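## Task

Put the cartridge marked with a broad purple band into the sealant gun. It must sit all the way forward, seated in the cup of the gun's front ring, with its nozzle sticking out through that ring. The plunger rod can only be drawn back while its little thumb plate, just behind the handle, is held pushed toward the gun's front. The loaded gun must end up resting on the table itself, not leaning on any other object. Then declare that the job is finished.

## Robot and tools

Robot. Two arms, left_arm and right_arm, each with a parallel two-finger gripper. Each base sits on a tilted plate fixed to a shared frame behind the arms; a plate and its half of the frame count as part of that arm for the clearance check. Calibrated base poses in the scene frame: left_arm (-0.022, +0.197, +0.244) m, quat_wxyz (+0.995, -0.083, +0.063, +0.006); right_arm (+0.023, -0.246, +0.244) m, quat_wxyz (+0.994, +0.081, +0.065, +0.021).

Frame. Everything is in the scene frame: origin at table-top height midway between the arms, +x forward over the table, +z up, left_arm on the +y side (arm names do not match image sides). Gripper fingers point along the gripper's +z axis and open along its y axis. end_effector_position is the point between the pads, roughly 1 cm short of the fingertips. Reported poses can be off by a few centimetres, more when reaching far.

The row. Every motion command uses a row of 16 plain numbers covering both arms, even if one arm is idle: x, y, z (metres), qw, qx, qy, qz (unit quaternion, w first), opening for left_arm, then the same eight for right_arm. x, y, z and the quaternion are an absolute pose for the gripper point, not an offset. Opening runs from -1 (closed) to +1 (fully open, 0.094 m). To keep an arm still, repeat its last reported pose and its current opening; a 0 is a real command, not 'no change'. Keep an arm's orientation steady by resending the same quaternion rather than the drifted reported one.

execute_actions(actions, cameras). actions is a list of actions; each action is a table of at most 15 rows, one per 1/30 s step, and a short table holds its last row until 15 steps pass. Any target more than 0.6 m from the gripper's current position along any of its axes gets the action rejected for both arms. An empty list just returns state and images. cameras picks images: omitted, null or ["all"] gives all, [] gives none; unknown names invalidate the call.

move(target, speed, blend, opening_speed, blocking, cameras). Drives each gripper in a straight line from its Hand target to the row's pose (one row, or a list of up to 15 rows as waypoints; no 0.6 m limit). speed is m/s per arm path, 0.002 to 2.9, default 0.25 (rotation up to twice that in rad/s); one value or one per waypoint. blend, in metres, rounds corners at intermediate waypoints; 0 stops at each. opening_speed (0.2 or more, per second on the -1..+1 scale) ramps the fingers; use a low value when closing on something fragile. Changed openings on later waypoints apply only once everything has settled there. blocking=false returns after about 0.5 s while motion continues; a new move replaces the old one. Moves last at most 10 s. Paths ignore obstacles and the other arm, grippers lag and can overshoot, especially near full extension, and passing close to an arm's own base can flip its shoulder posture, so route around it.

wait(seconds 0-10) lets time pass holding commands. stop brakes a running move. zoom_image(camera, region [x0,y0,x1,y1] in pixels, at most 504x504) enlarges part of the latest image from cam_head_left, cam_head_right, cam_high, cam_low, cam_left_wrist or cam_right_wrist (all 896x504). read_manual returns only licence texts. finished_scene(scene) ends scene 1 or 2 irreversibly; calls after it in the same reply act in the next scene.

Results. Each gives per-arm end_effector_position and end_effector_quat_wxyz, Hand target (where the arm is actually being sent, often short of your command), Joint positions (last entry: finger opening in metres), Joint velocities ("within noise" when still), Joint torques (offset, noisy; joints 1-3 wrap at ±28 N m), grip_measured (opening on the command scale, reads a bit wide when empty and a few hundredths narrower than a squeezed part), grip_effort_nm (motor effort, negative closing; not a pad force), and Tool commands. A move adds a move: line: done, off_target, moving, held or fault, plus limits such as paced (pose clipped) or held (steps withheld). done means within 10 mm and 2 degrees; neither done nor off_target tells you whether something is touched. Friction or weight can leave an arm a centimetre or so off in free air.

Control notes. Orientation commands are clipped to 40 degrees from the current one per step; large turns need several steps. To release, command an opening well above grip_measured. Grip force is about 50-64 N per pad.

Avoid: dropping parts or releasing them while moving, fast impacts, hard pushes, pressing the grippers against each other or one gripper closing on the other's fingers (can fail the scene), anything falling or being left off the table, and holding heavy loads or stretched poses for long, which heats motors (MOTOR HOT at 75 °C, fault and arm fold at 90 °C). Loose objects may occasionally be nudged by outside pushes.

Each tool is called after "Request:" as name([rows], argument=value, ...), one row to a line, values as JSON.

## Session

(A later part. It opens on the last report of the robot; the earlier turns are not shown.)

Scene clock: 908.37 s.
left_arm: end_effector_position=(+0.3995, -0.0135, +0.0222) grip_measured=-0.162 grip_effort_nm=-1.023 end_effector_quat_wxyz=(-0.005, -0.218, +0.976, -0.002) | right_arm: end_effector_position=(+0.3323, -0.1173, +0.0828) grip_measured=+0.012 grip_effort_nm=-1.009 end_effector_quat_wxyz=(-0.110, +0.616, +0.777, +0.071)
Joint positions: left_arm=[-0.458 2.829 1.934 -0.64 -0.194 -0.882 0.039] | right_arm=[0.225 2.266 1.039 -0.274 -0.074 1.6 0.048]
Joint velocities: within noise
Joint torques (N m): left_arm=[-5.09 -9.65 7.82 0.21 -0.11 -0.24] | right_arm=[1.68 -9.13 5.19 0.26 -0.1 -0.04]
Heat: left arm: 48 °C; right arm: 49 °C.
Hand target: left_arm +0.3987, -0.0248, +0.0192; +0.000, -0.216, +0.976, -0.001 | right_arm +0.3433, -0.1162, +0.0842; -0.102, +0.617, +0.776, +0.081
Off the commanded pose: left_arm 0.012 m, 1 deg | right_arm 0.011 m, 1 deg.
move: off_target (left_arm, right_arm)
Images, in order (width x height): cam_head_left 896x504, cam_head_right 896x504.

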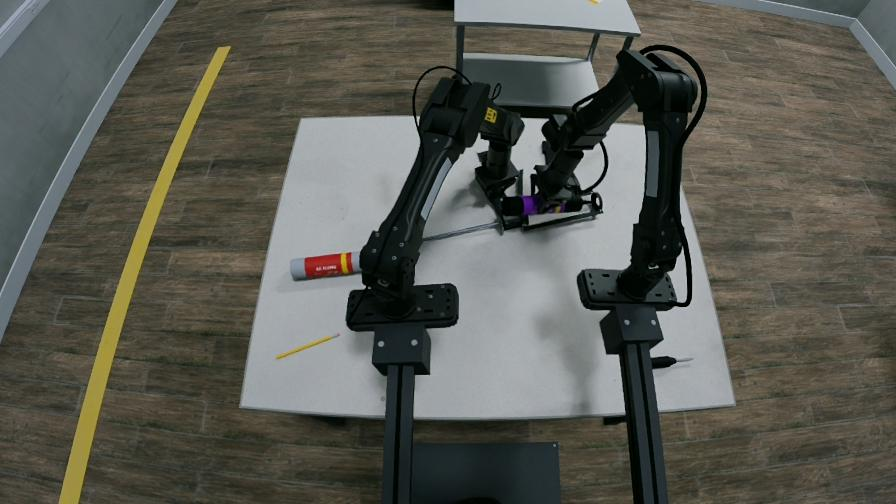

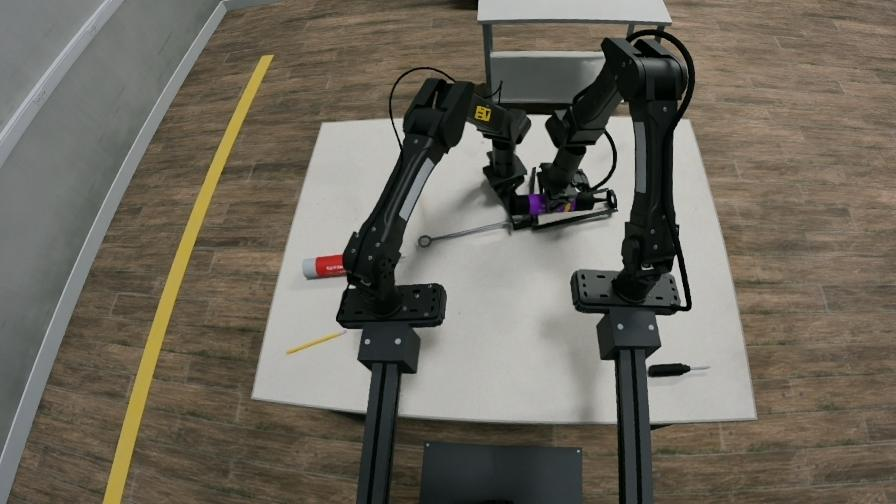

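Request:
move([
  [0.3990,-0.0250,0.0190,0,-0.2164,0.9763,0,-0.2,0.3470,-0.1450,0.0770,-0.1021,0.6171,0.7759,0.0812,-0.04],
], speed=0.05, cameras=["cam_head_left","cam_head_right"])

Request:
zoom_image(camera="cam_head_left", region=[560, 170, 630, 225])

Request:
zoom_image(camera="cam_head_right", region=[560, 170, 630, 225])

Scene clock: 913.90 s.
left_arm: end_effector_position=(+0.3995, -0.0135, +0.0222) grip_measured=-0.162 grip_effort_nm=-1.028 end_effector_quat_wxyz=(-0.005, -0.218, +0.976, -0.002) | right_arm: end_effector_position=(+0.3418, -0.1466, +0.0769) grip_measured=+0.012 grip_effort_nm=-1.004 end_effector_quat_wxyz=(-0.103, +0.617, +0.776, +0.074)
Joint positions: left_arm=[-0.458 2.829 1.934 -0.64 -0.194 -0.882 0.039] | right_arm=[0.135 2.266 1.039 -0.266 -0.074 1.513 0.048]
Joint velocities: within noise
Joint torques (N m): left_arm=[-5.12 -9.73 7.79 0.22 -0.1 -0.22] | right_arm=[1.78 -9.05 4.19 0.23 -0.19 -0.04]
Heat: left arm: 49 °C; right arm: 49 °C.
Hand target: left_arm +0.3987, -0.0248, +0.0192; +0.000, -0.216, +0.976, -0.001 | right_arm +0.3470, -0.1451, +0.0770; -0.102, +0.617, +0.776, +0.081
Off the commanded pose: left_arm 0.012 m, 1 deg | right_arm 0.005 m, 1 deg.
move: off_target (left_arm)
Images, in order (width x height): cam_head_left 896x504, cam_head_right 896x504.

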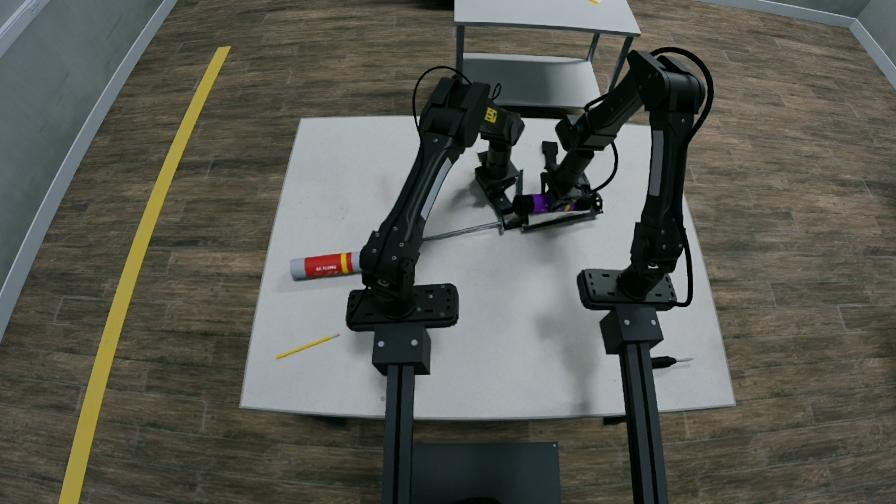

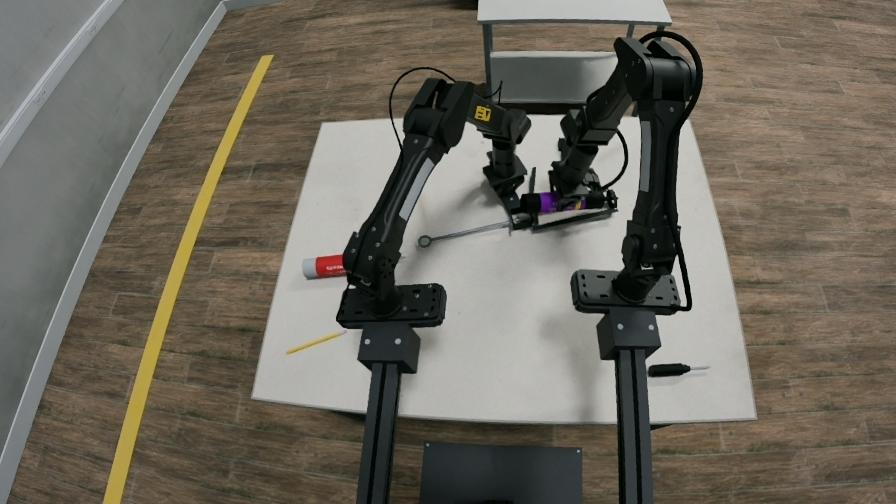

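Scaled by 7.200 from the camera's 896x504 image, which has a finer 1280x720 frame.

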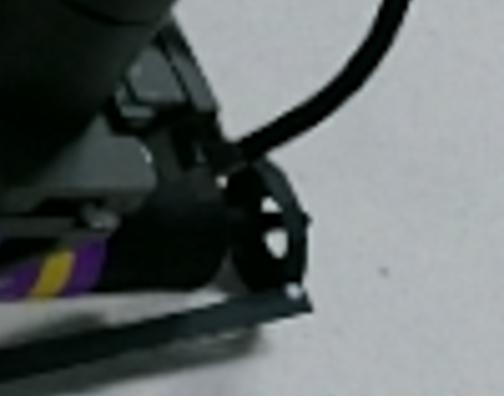

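Scaled by 7.200 from the camera's 896x504 image, which has a finer 1280x720 frame.

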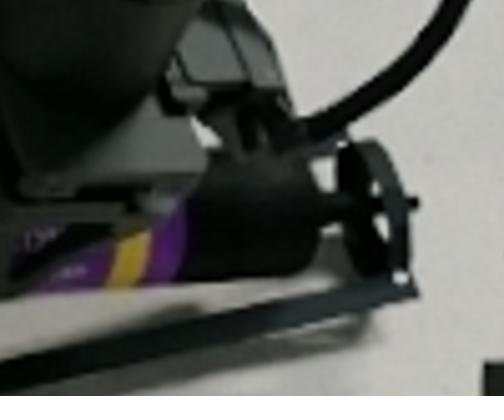

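Request:
move([
  [0.3990,-0.0250,0.0190,0,-0.2164,0.9763,0,-0.2,0.3500,-0.1610,0.0670,-0.0954,0.6178,0.7767,0.0758,-0.04],
], speed=0.04, cameras=["cam_head_left","cam_head_right"])

Request:
zoom_image(camera="cam_head_left", region=[500, 160, 630, 245])

Request:
zoom_image(camera="cam_head_right", region=[560, 170, 630, 225])

Scene clock: 925.37 s.
left_arm: end_effector_position=(+0.3995, -0.0135, +0.0222) grip_measured=-0.162 grip_effort_nm=-1.038 end_effector_quat_wxyz=(-0.005, -0.218, +0.976, -0.002) | right_arm: end_effector_position=(+0.3420, -0.1599, +0.0673) grip_measured=+0.012 grip_effort_nm=-1.004 end_effector_quat_wxyz=(-0.102, +0.616, +0.777, +0.072)
Joint positions: left_arm=[-0.458 2.829 1.934 -0.64 -0.194 -0.882 0.039] | right_arm=[0.093 2.289 1.039 -0.248 -0.072 1.468 0.048]
Joint velocities: within noise
Joint torques (N m): left_arm=[-5.11 -9.57 7.79 0.22 -0.1 -0.23] | right_arm=[1.58 -8.99 4.71 0.17 -0.06 -0.01]
Heat: left arm: 49 °C; right arm: 50 °C.
Hand target: left_arm +0.3987, -0.0248, +0.0192; +0.000, -0.216, +0.976, -0.001 | right_arm +0.3499, -0.1610, +0.0671; -0.095, +0.618, +0.777, +0.076
Off the commanded pose: left_arm 0.012 m, 1 deg | right_arm 0.008 m, 1 deg.
move: off_target (left_arm)
Images, in order (width x height): cam_head_left 896x504, cam_head_right 896x504.

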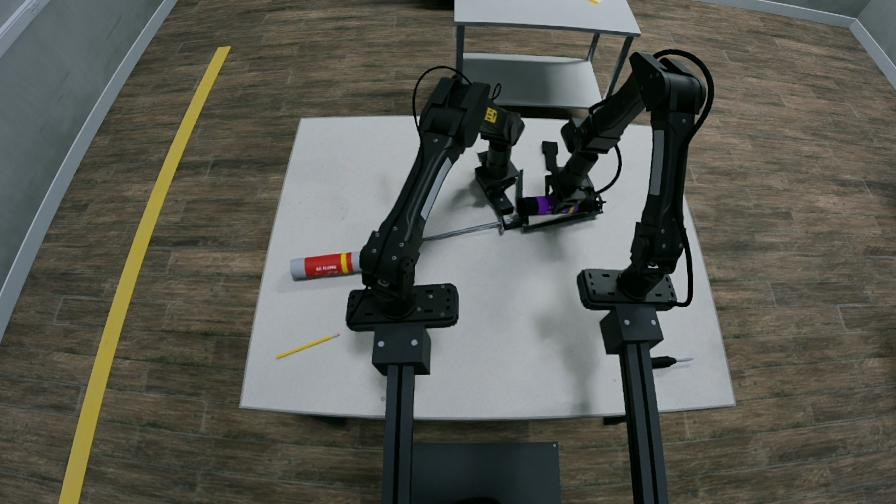

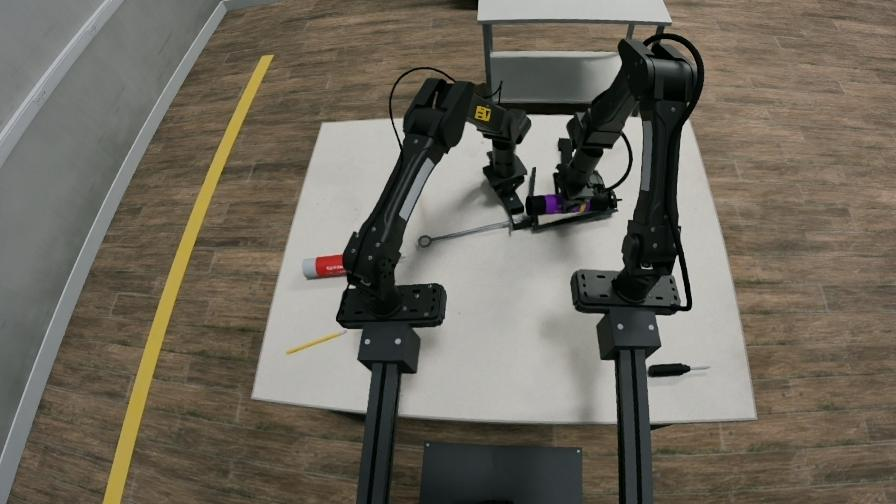

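Scaled by 3.877 from the camera's 896x504 image, which has a finer 1280x720 frame.

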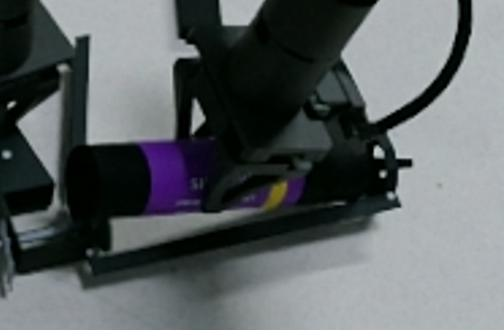

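Scaled by 7.200 from the camera's 896x504 image, which has a finer 1280x720 frame.

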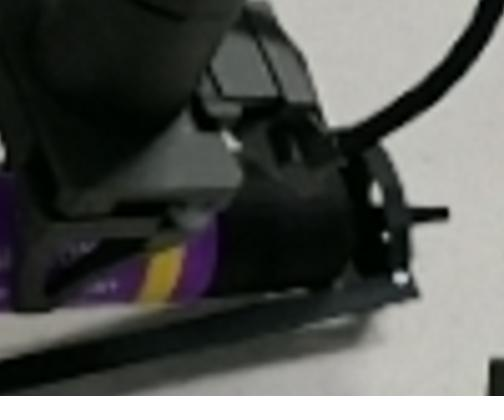

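Request:
move([
  [0.3990,-0.0250,0.0190,0,-0.2164,0.9763,0,-0.2,0.3555,-0.1715,0.0610,-0.0818,0.6191,0.7783,0.065,-0.04],
], speed=0.04, cameras=["cam_head_left","cam_head_right"])

Request:
zoom_image(camera="cam_head_left", region=[500, 160, 630, 245])

Request:
zoom_image(camera="cam_head_right", region=[510, 160, 640, 245])

Scene clock: 931.70 s.
left_arm: end_effector_position=(+0.3995, -0.0135, +0.0222) grip_measured=-0.162 grip_effort_nm=-1.033 end_effector_quat_wxyz=(-0.005, -0.218, +0.976, -0.002) | right_arm: end_effector_position=(+0.3468, -0.1695, +0.0615) grip_measured=+0.012 grip_effort_nm=-1.009 end_effector_quat_wxyz=(-0.091, +0.618, +0.779, +0.062)
Joint positions: left_arm=[-0.458 2.829 1.934 -0.64 -0.194 -0.882 0.039] | right_arm=[0.077 2.308 1.058 -0.248 -0.042 1.453 0.048]
Joint velocities: within noise
Joint torques (N m): left_arm=[-5.16 -9.73 7.95 0.22 -0.08 -0.21] | right_arm=[1.48 -9.09 4.68 0.18 -0.03 -0.02]
Heat: left arm: 49 °C; right arm: 49 °C.
Hand target: left_arm +0.3987, -0.0248, +0.0192; +0.000, -0.216, +0.976, -0.001 | right_arm +0.3555, -0.1715, +0.0612; -0.082, +0.619, +0.778, +0.065
Off the commanded pose: left_arm 0.012 m, 1 deg | right_arm 0.009 m, 1 deg.
move: off_target (left_arm)
Images, in order (width x height): cam_head_left 896x504, cam_head_right 896x504.

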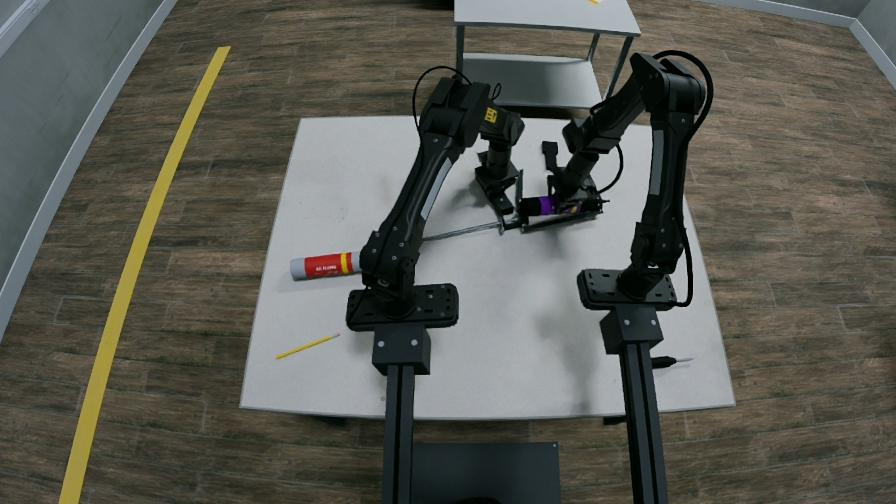

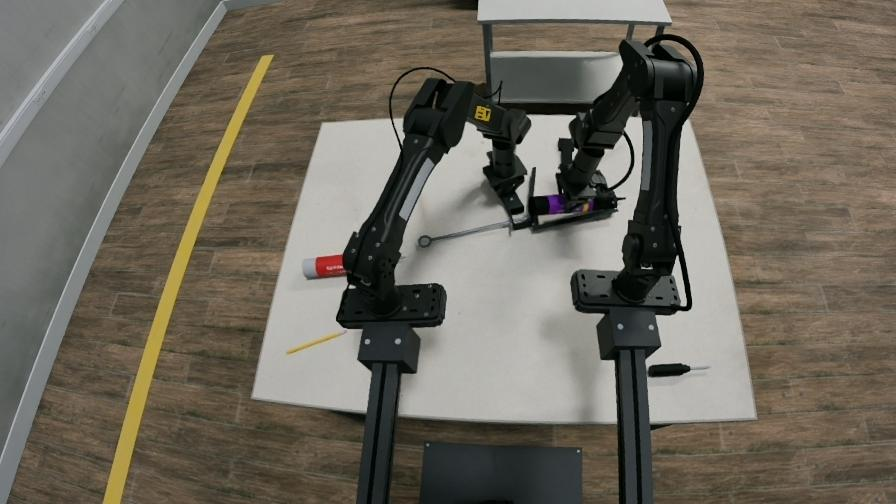

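Scaled by 3.877 from the camera's 896x504 image, which has a finer 1280x720 frame.

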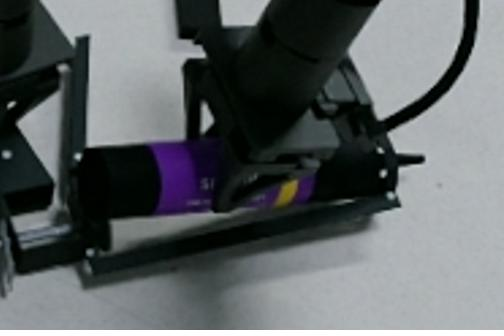

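Scaled by 3.877 from the camera's 896x504 image, which has a finer 1280x720 frame.

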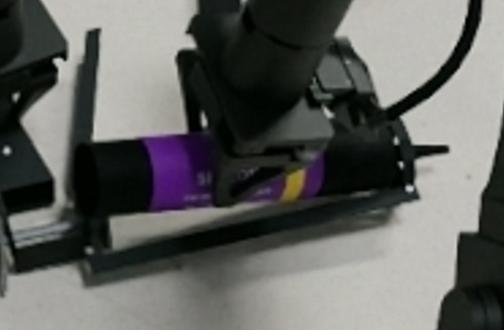

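Request:
move([
  [0.3990,-0.0250,0.0190,0,-0.2164,0.9763,0,-0.2,0.3575,-0.1800,0.0590,-0.0750,0.6196,0.7790,0.0595,-0.04],
  [0.3990,-0.0250,0.0190,0,-0.2164,0.9763,0,-0.2,0.3580,-0.1810,0.0550,-0.0682,0.6201,0.7796,0.0542,-0.04],
], speed=0.04, cameras=["cam_head_left","cam_head_right"])

Request:
zoom_image(camera="cam_head_left", region=[500, 160, 630, 245])

Request:
zoom_image(camera="cam_head_right", region=[510, 160, 640, 245])

Scene clock: 937.37 s.
left_arm: end_effector_position=(+0.3990, -0.0147, +0.0224) grip_measured=-0.162 grip_effort_nm=-1.033 end_effector_quat_wxyz=(-0.005, -0.220, +0.975, -0.002) | right_arm: end_effector_position=(+0.3481, -0.1755, +0.0570) grip_measured=+0.012 grip_effort_nm=-1.004 end_effector_quat_wxyz=(-0.085, +0.616, +0.781, +0.056)
Joint positions: left_arm=[-0.46 2.829 1.934 -0.64 -0.194 -0.89 0.039] | right_arm=[0.065 2.32 1.064 -0.242 -0.027 1.437 0.048]
Joint velocities: within noise
Joint torques (N m): left_arm=[-4.97 -9.85 7.79 0.21 -0.13 -0.1] | right_arm=[1.39 -8.95 4.6 0.26 0.15 0]
Heat: left arm: 49 °C; right arm: 49 °C.
Hand target: left_arm +0.3987, -0.0249, +0.0192; +0.000, -0.216, +0.976, -0.001 | right_arm +0.3579, -0.1810, +0.0553; -0.068, +0.620, +0.780, +0.054
Off the commanded pose: left_arm 0.011 m, 1 deg | right_arm 0.011 m, 2 deg.
move: off_target (left_arm, right_arm)
Images, in order (width x height): cam_head_left 896x504, cam_head_right 896x504.

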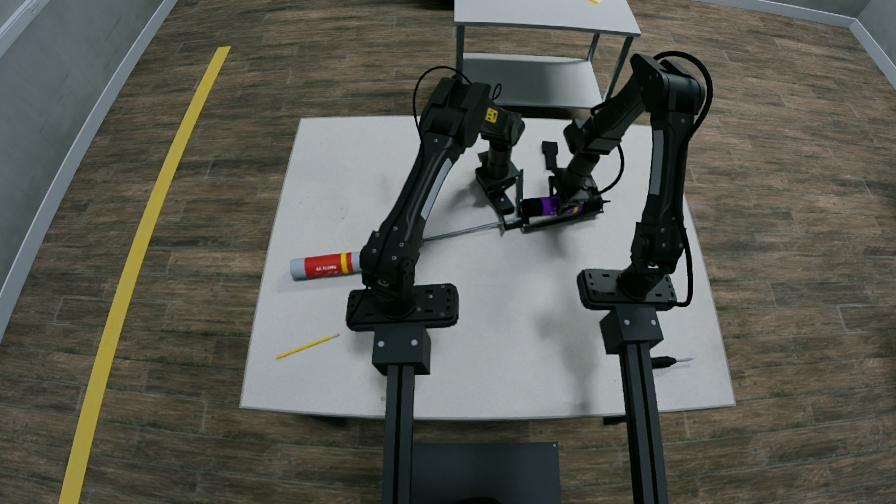

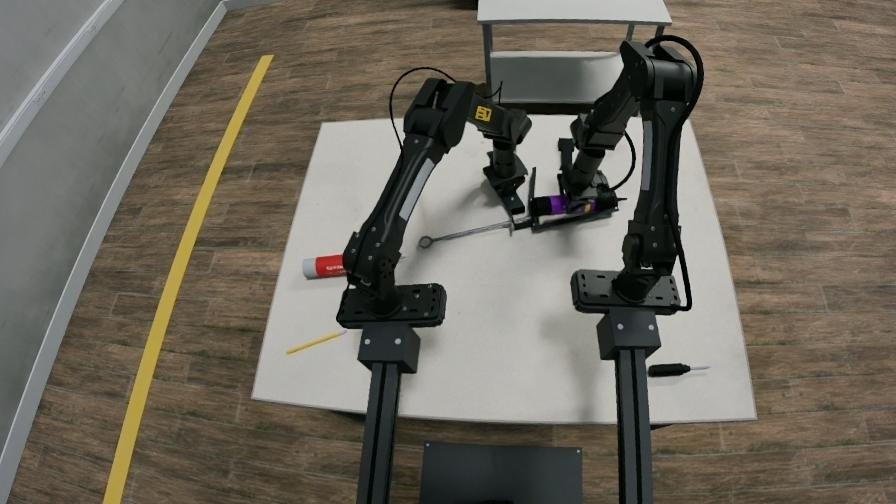

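Scaled by 3.877 from the camera's 896x504 image, which has a finer 1280x720 frame.

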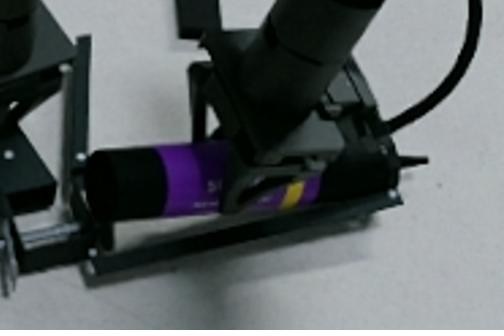

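Scaled by 3.877 from the camera's 896x504 image, which has a finer 1280x720 frame.

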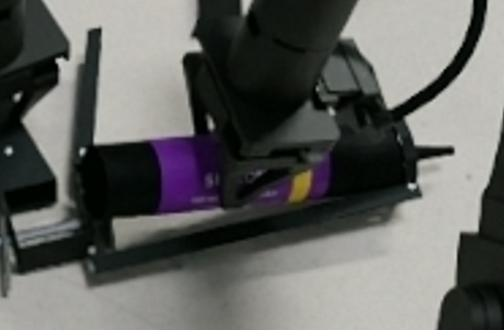

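Request:
move([
  [0.3990,-0.0250,0.0190,0,-0.2164,0.9763,0,-0.2,0.3590,-0.1810,0.0510,-0.0546,0.6210,0.7807,0.0434,-0.04],
], speed=0.04, cameras=["cam_head_left","cam_head_right","cam_right_wrist"])

Request:
zoom_image(camera="cam_head_left", region=[500, 160, 630, 245])

Request:
zoom_image(camera="cam_head_right", region=[510, 160, 640, 245])

Scene clock: 942.27 s.
left_arm: end_effector_position=(+0.3990, -0.0147, +0.0224) grip_measured=-0.162 grip_effort_nm=-1.028 end_effector_quat_wxyz=(-0.005, -0.221, +0.975, -0.002) | right_arm: end_effector_position=(+0.3491, -0.1770, +0.0558) grip_measured=+0.012 grip_effort_nm=-1.009 end_effector_quat_wxyz=(-0.081, +0.617, +0.781, +0.053)
Joint positions: left_arm=[-0.46 2.829 1.934 -0.64 -0.194 -0.892 0.039] | right_arm=[0.065 2.324 1.067 -0.239 -0.017 1.437 0.048]
Joint velocities: within noise
Joint torques (N m): left_arm=[-4.93 -9.51 7.88 0.17 -0.09 -0.1] | right_arm=[2.69 -8.27 4.57 0.4 0.41 0.18]
Heat: left arm: 49 °C; right arm: 49 °C.
Hand target: left_arm +0.3987, -0.0249, +0.0192; +0.000, -0.216, +0.976, -0.001 | right_arm +0.3589, -0.1809, +0.0516; -0.055, +0.621, +0.781, +0.044
Off the commanded pose: left_arm 0.011 m, 1 deg | right_arm 0.012 m, 3 deg.
move: off_target (left_arm, right_arm)
Images, in order (width x height): cam_head_left 896x504, cam_head_right 896x504, cam_right_wrist 896x504.

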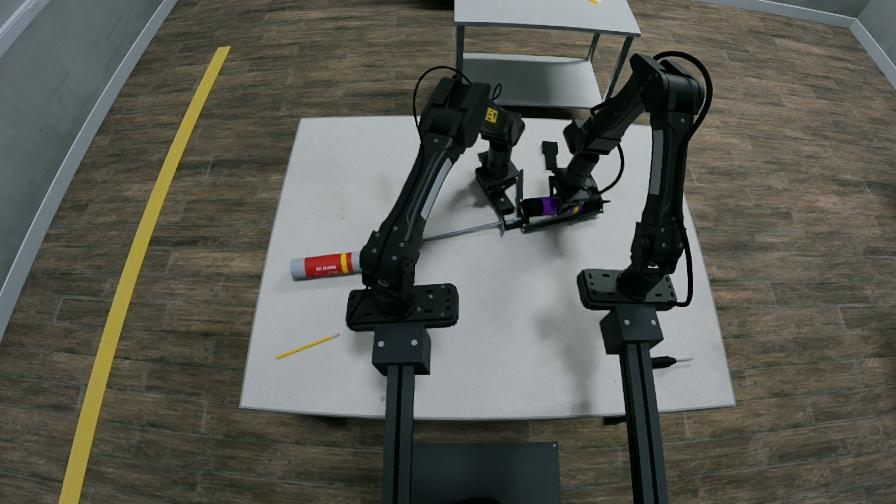

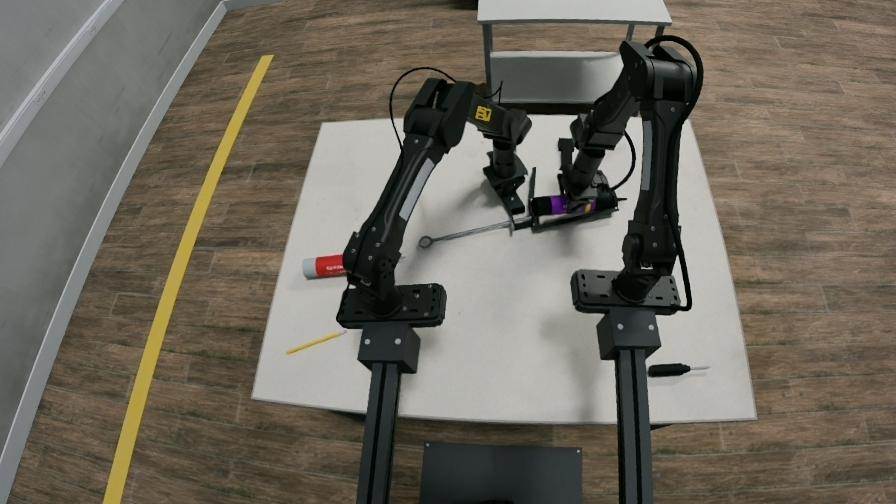

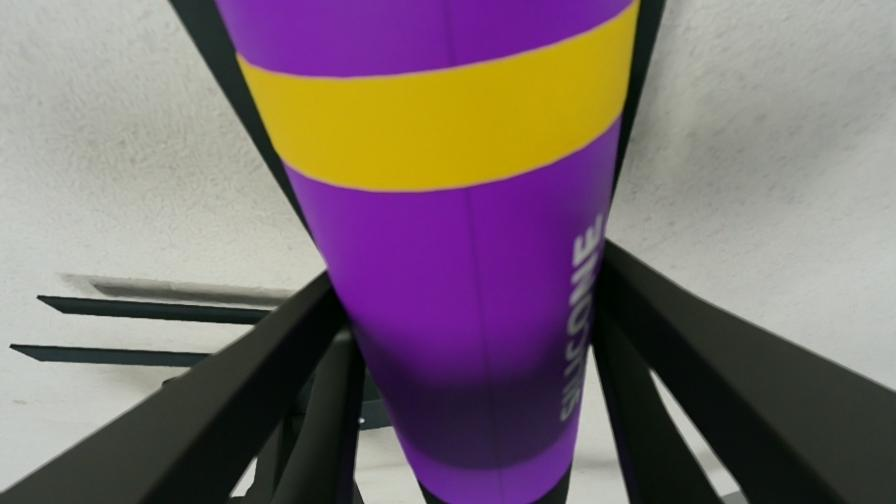

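Scaled by 3.877 from the camera's 896x504 image, which has a finer 1280x720 frame.

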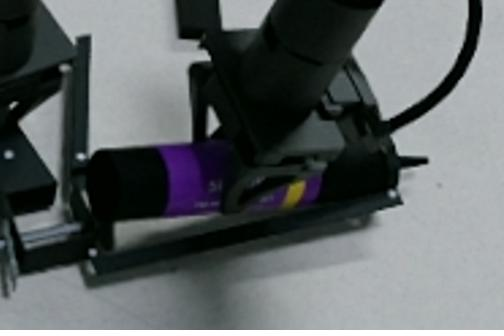

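Scaled by 3.877 from the camera's 896x504 image, which has a finer 1280x720 frame.

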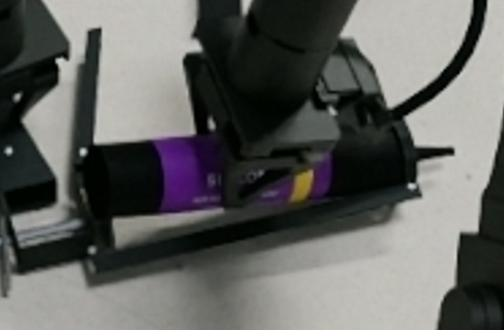

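Request:
move([
  [0.3990,-0.0250,0.0190,0,-0.2164,0.9763,0,-0.2,0.3590,-0.1800,0.0630,-0.0954,0.6178,0.7767,0.0758,-0.04],
  [0.3990,-0.0250,0.0190,0,-0.2164,0.9763,0,-0.2,0.3600,-0.1920,0.0630,-0.0954,0.6178,0.7767,0.0758,-0.04],
], speed=0.04, cameras=["cam_head_left","cam_head_right","cam_right_wrist"])

Request:
zoom_image(camera="cam_head_left", region=[500, 160, 630, 245])

Request:
zoom_image(camera="cam_head_right", region=[510, 160, 640, 245])

Scene clock: 952.93 s.
left_arm: end_effector_position=(+0.3984, -0.0163, +0.0228) grip_measured=-0.162 grip_effort_nm=-1.028 end_effector_quat_wxyz=(-0.005, -0.221, +0.975, -0.002) | right_arm: end_effector_position=(+0.3507, -0.1852, +0.0559) grip_measured=+0.012 grip_effort_nm=-1.004 end_effector_quat_wxyz=(-0.102, +0.612, +0.781, +0.075)
Joint positions: left_arm=[-0.465 2.829 1.934 -0.64 -0.196 -0.895 0.039] | right_arm=[0.01 2.324 1.075 -0.253 -0.081 1.373 0.048]
Joint velocities: within noise
Joint torques (N m): left_arm=[-4.53 -9.74 7.98 0.23 -0.06 -0.03] | right_arm=[0.65 -11.43 4.71 -0.16 -0.07 -0.01]
Heat: left arm: 49 °C; right arm: 48 °C.
Hand target: left_arm +0.3987, -0.0248, +0.0191; +0.000, -0.216, +0.976, +0.000 | right_arm +0.3599, -0.1920, +0.0629; -0.095, +0.618, +0.777, +0.076
Off the commanded pose: left_arm 0.010 m, 1 deg | right_arm 0.014 m, 1 deg.
move: off_target (right_arm)
Images, in order (width x height): cam_head_left 896x504, cam_head_right 896x504, cam_right_wrist 896x504.

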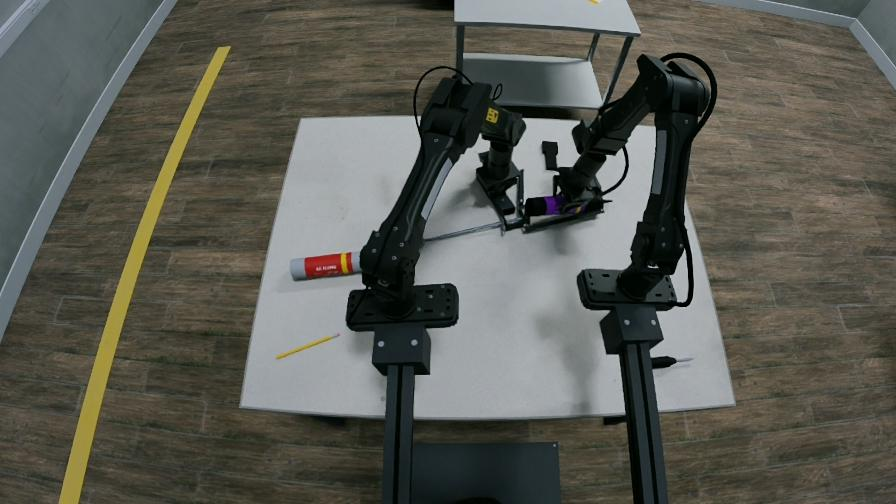

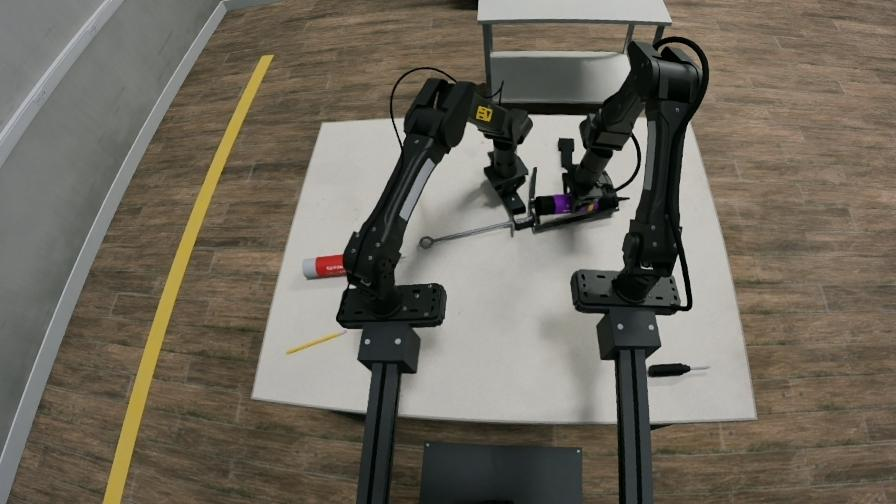

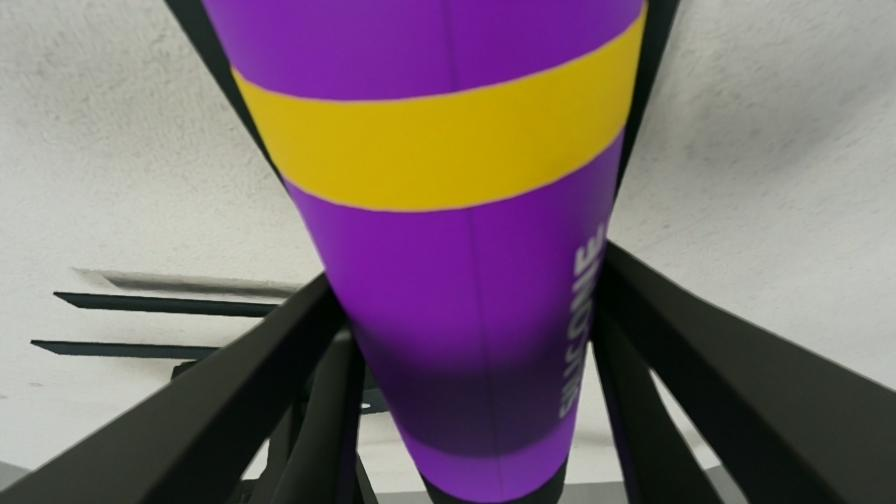

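Scaled by 3.877 from the camera's 896x504 image, which has a finer 1280x720 frame.

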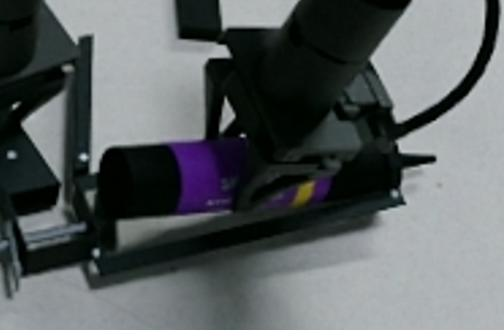

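Scaled by 3.877 from the camera's 896x504 image, which has a finer 1280x720 frame.

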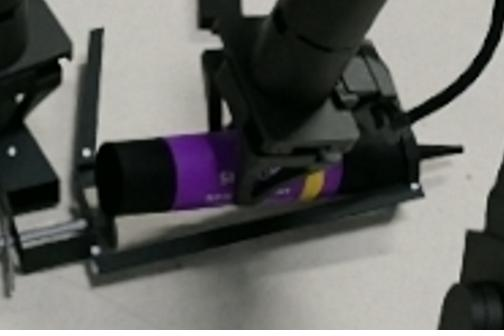

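Request:
move([
  [0.3990,-0.0250,0.0190,0,-0.2164,0.9763,0,-0.2,0.3600,-0.1890,0.0560,-0.0750,0.6196,0.7790,0.0595,-0.04],
  [0.3990,-0.0250,0.0190,0,-0.2164,0.9763,0,-0.2,0.3600,-0.1880,0.0490,-0.0546,0.6210,0.7807,0.0434,-0.04],
], speed=0.04, cameras=["cam_head_left","cam_head_right","cam_right_wrist"])

Request:
zoom_image(camera="cam_head_left", region=[500, 160, 630, 245])

Request:
zoom_image(camera="cam_head_right", region=[510, 160, 640, 245])

Scene clock: 963.00 s.
left_arm: end_effector_position=(+0.3990, -0.0179, +0.0226) grip_measured=-0.164 grip_effort_nm=-1.028 end_effector_quat_wxyz=(-0.005, -0.222, +0.975, -0.004) | right_arm: end_effector_position=(+0.3521, -0.1862, +0.0544) grip_measured=+0.012 grip_effort_nm=-1.004 end_effector_quat_wxyz=(-0.079, +0.618, +0.781, +0.052)
Joint positions: left_arm=[-0.466 2.832 1.939 -0.64 -0.193 -0.898 0.039] | right_arm=[0.04 2.326 1.075 -0.244 -0.013 1.415 0.048]
Joint velocities: within noise
Joint torques (N m): left_arm=[-4.42 -9.85 7.47 0.2 -0.11 -0.04] | right_arm=[2.96 -8.09 4.01 0.46 0.34 0.17]
Heat: left arm: 48 °C; right arm: 48 °C.
Hand target: left_arm +0.3988, -0.0249, +0.0192; +0.000, -0.216, +0.976, +0.000 | right_arm +0.3599, -0.1879, +0.0495; -0.055, +0.621, +0.781, +0.044
Off the commanded pose: left_arm 0.008 m, 1 deg | right_arm 0.010 m, 3 deg.
move: off_target (right_arm)
Images, in order (width x height): cam_head_left 896x504, cam_head_right 896x504, cam_right_wrist 896x504.

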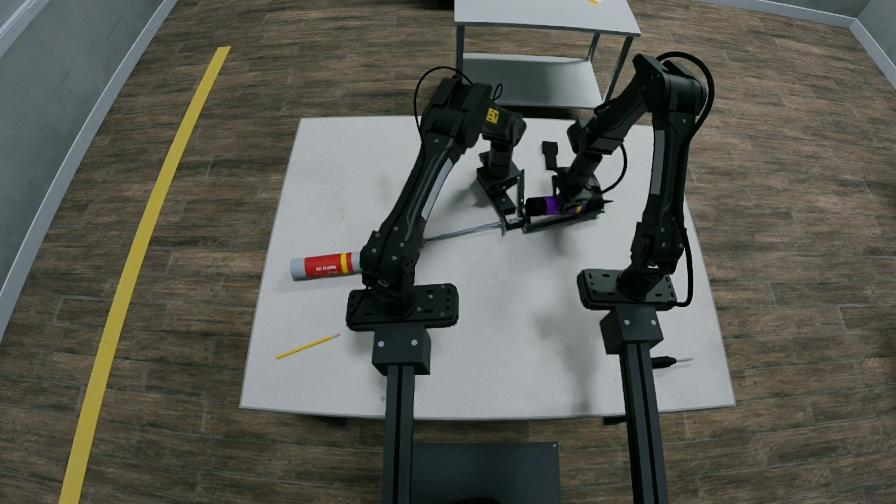

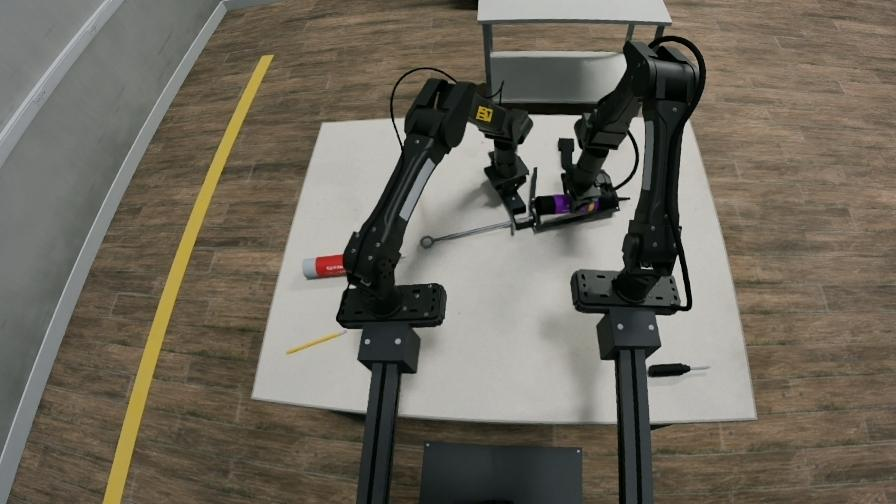

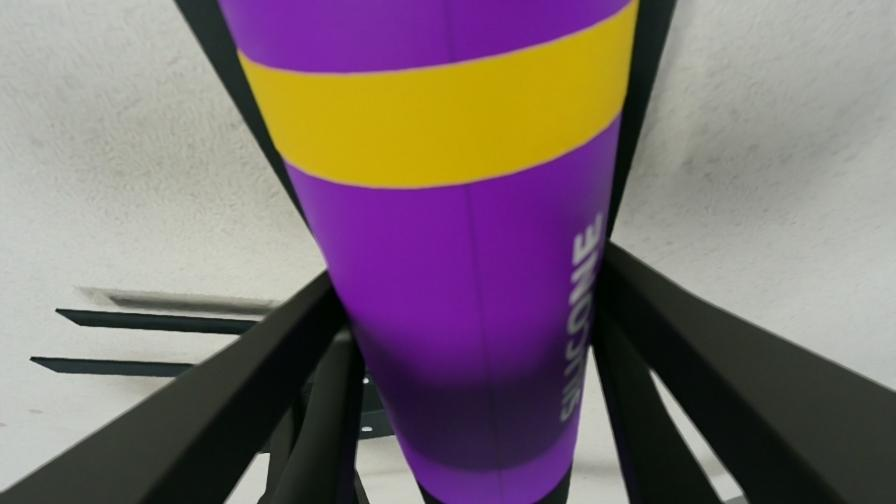

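Scaled by 3.877 from the camera's 896x504 image, which has a finer 1280x720 frame.

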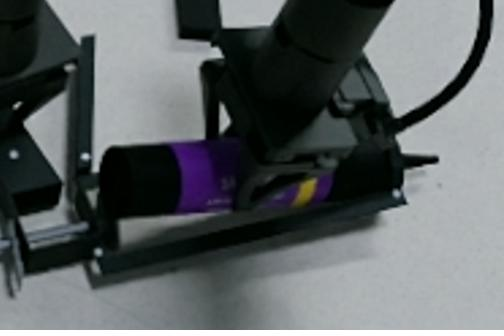

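Scaled by 3.877 from the camera's 896x504 image, which has a finer 1280x720 frame.

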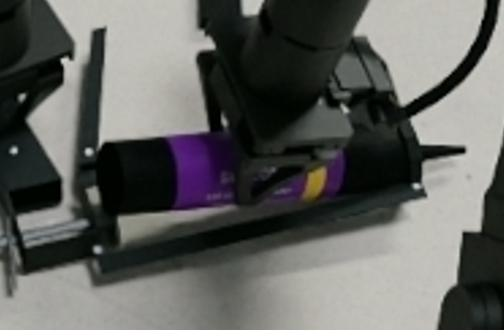

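Request:
move([
  [0.3990,-0.0250,0.0190,0,-0.2164,0.9763,0,-0.2,0.3600,-0.1880,0.0560,-0.0750,0.6196,0.7790,0.0595,-0.04],
  [0.3990,-0.0150,0.0190,0,-0.2164,0.9763,0,-0.2,0.3610,-0.1990,0.0540,-0.0715,0.6199,0.7793,0.0567,-0.04],
], speed=0.04, cameras=["cam_head_left","cam_head_right","cam_right_wrist"])

Request:
zoom_image(camera="cam_head_left", region=[500, 160, 630, 245])

Request:
zoom_image(camera="cam_head_right", region=[510, 160, 640, 245])

Scene clock: 974.60 s.
left_arm: end_effector_position=(+0.3990, -0.0181, +0.0220) grip_measured=-0.165 grip_effort_nm=-1.028 end_effector_quat_wxyz=(-0.004, -0.222, +0.975, -0.005) | right_arm: end_effector_position=(+0.3523, -0.1872, +0.0544) grip_measured=+0.012 grip_effort_nm=-1.009 end_effector_quat_wxyz=(-0.089, +0.614, +0.782, +0.064)
Joint positions: left_arm=[-0.466 2.832 1.936 -0.634 -0.193 -0.898 0.039] | right_arm=[0.02 2.326 1.075 -0.244 -0.048 1.387 0.048]
Joint velocities: within noise
Joint torques (N m): left_arm=[-2.73 -11.36 4.37 0.31 -0.07 0.19] | right_arm=[0.46 -9.74 4.33 0.12 0.23 -0.05]
Heat: left arm: 45 °C; right arm: 48 °C.
Hand target: left_arm +0.3991, -0.0150, +0.0191; +0.000, -0.217, +0.976, +0.000 | right_arm +0.3607, -0.1989, +0.0542; -0.072, +0.620, +0.779, +0.057
Off the commanded pose: left_arm 0.004 m, 1 deg | right_arm 0.015 m, 2 deg.
move: off_target (right_arm)
Images, in order (width x height): cam_head_left 896x504, cam_head_right 896x504, cam_right_wrist 896x504.

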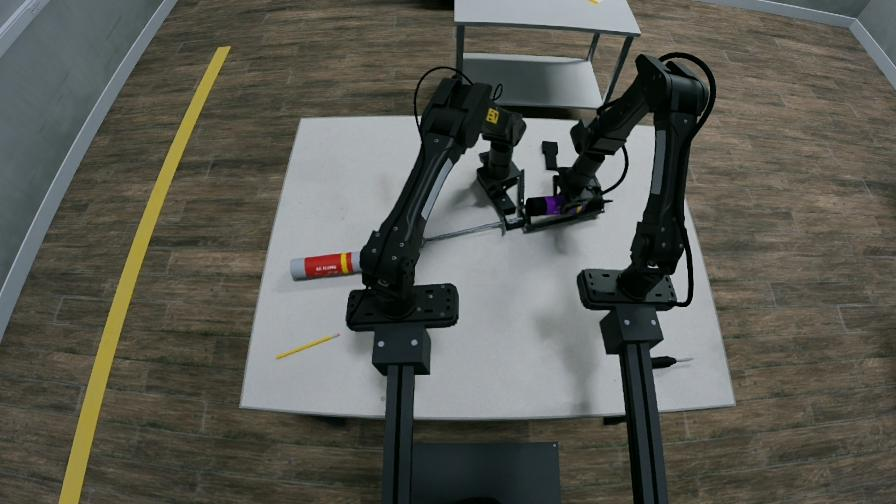

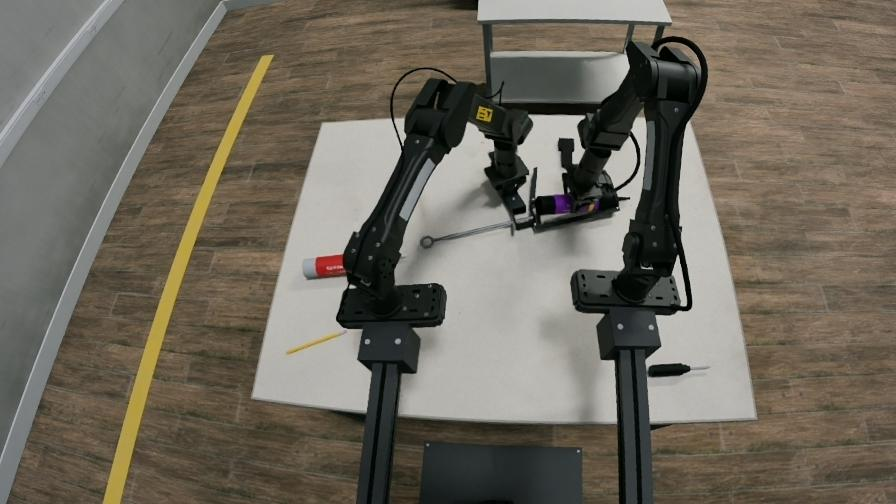

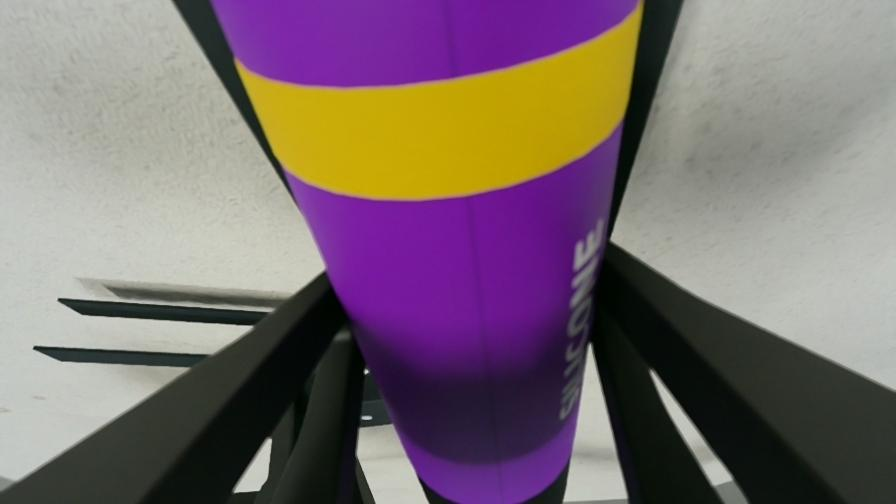

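Scaled by 3.877 from the camera's 896x504 image, which has a finer 1280x720 frame.

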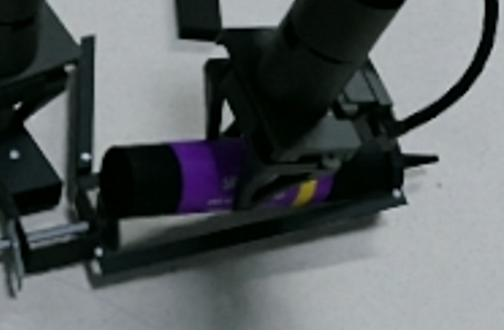

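Scaled by 3.877 from the camera's 896x504 image, which has a finer 1280x720 frame.

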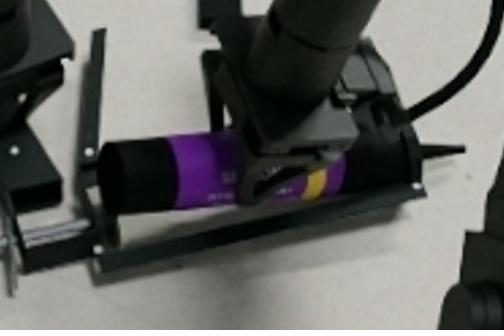

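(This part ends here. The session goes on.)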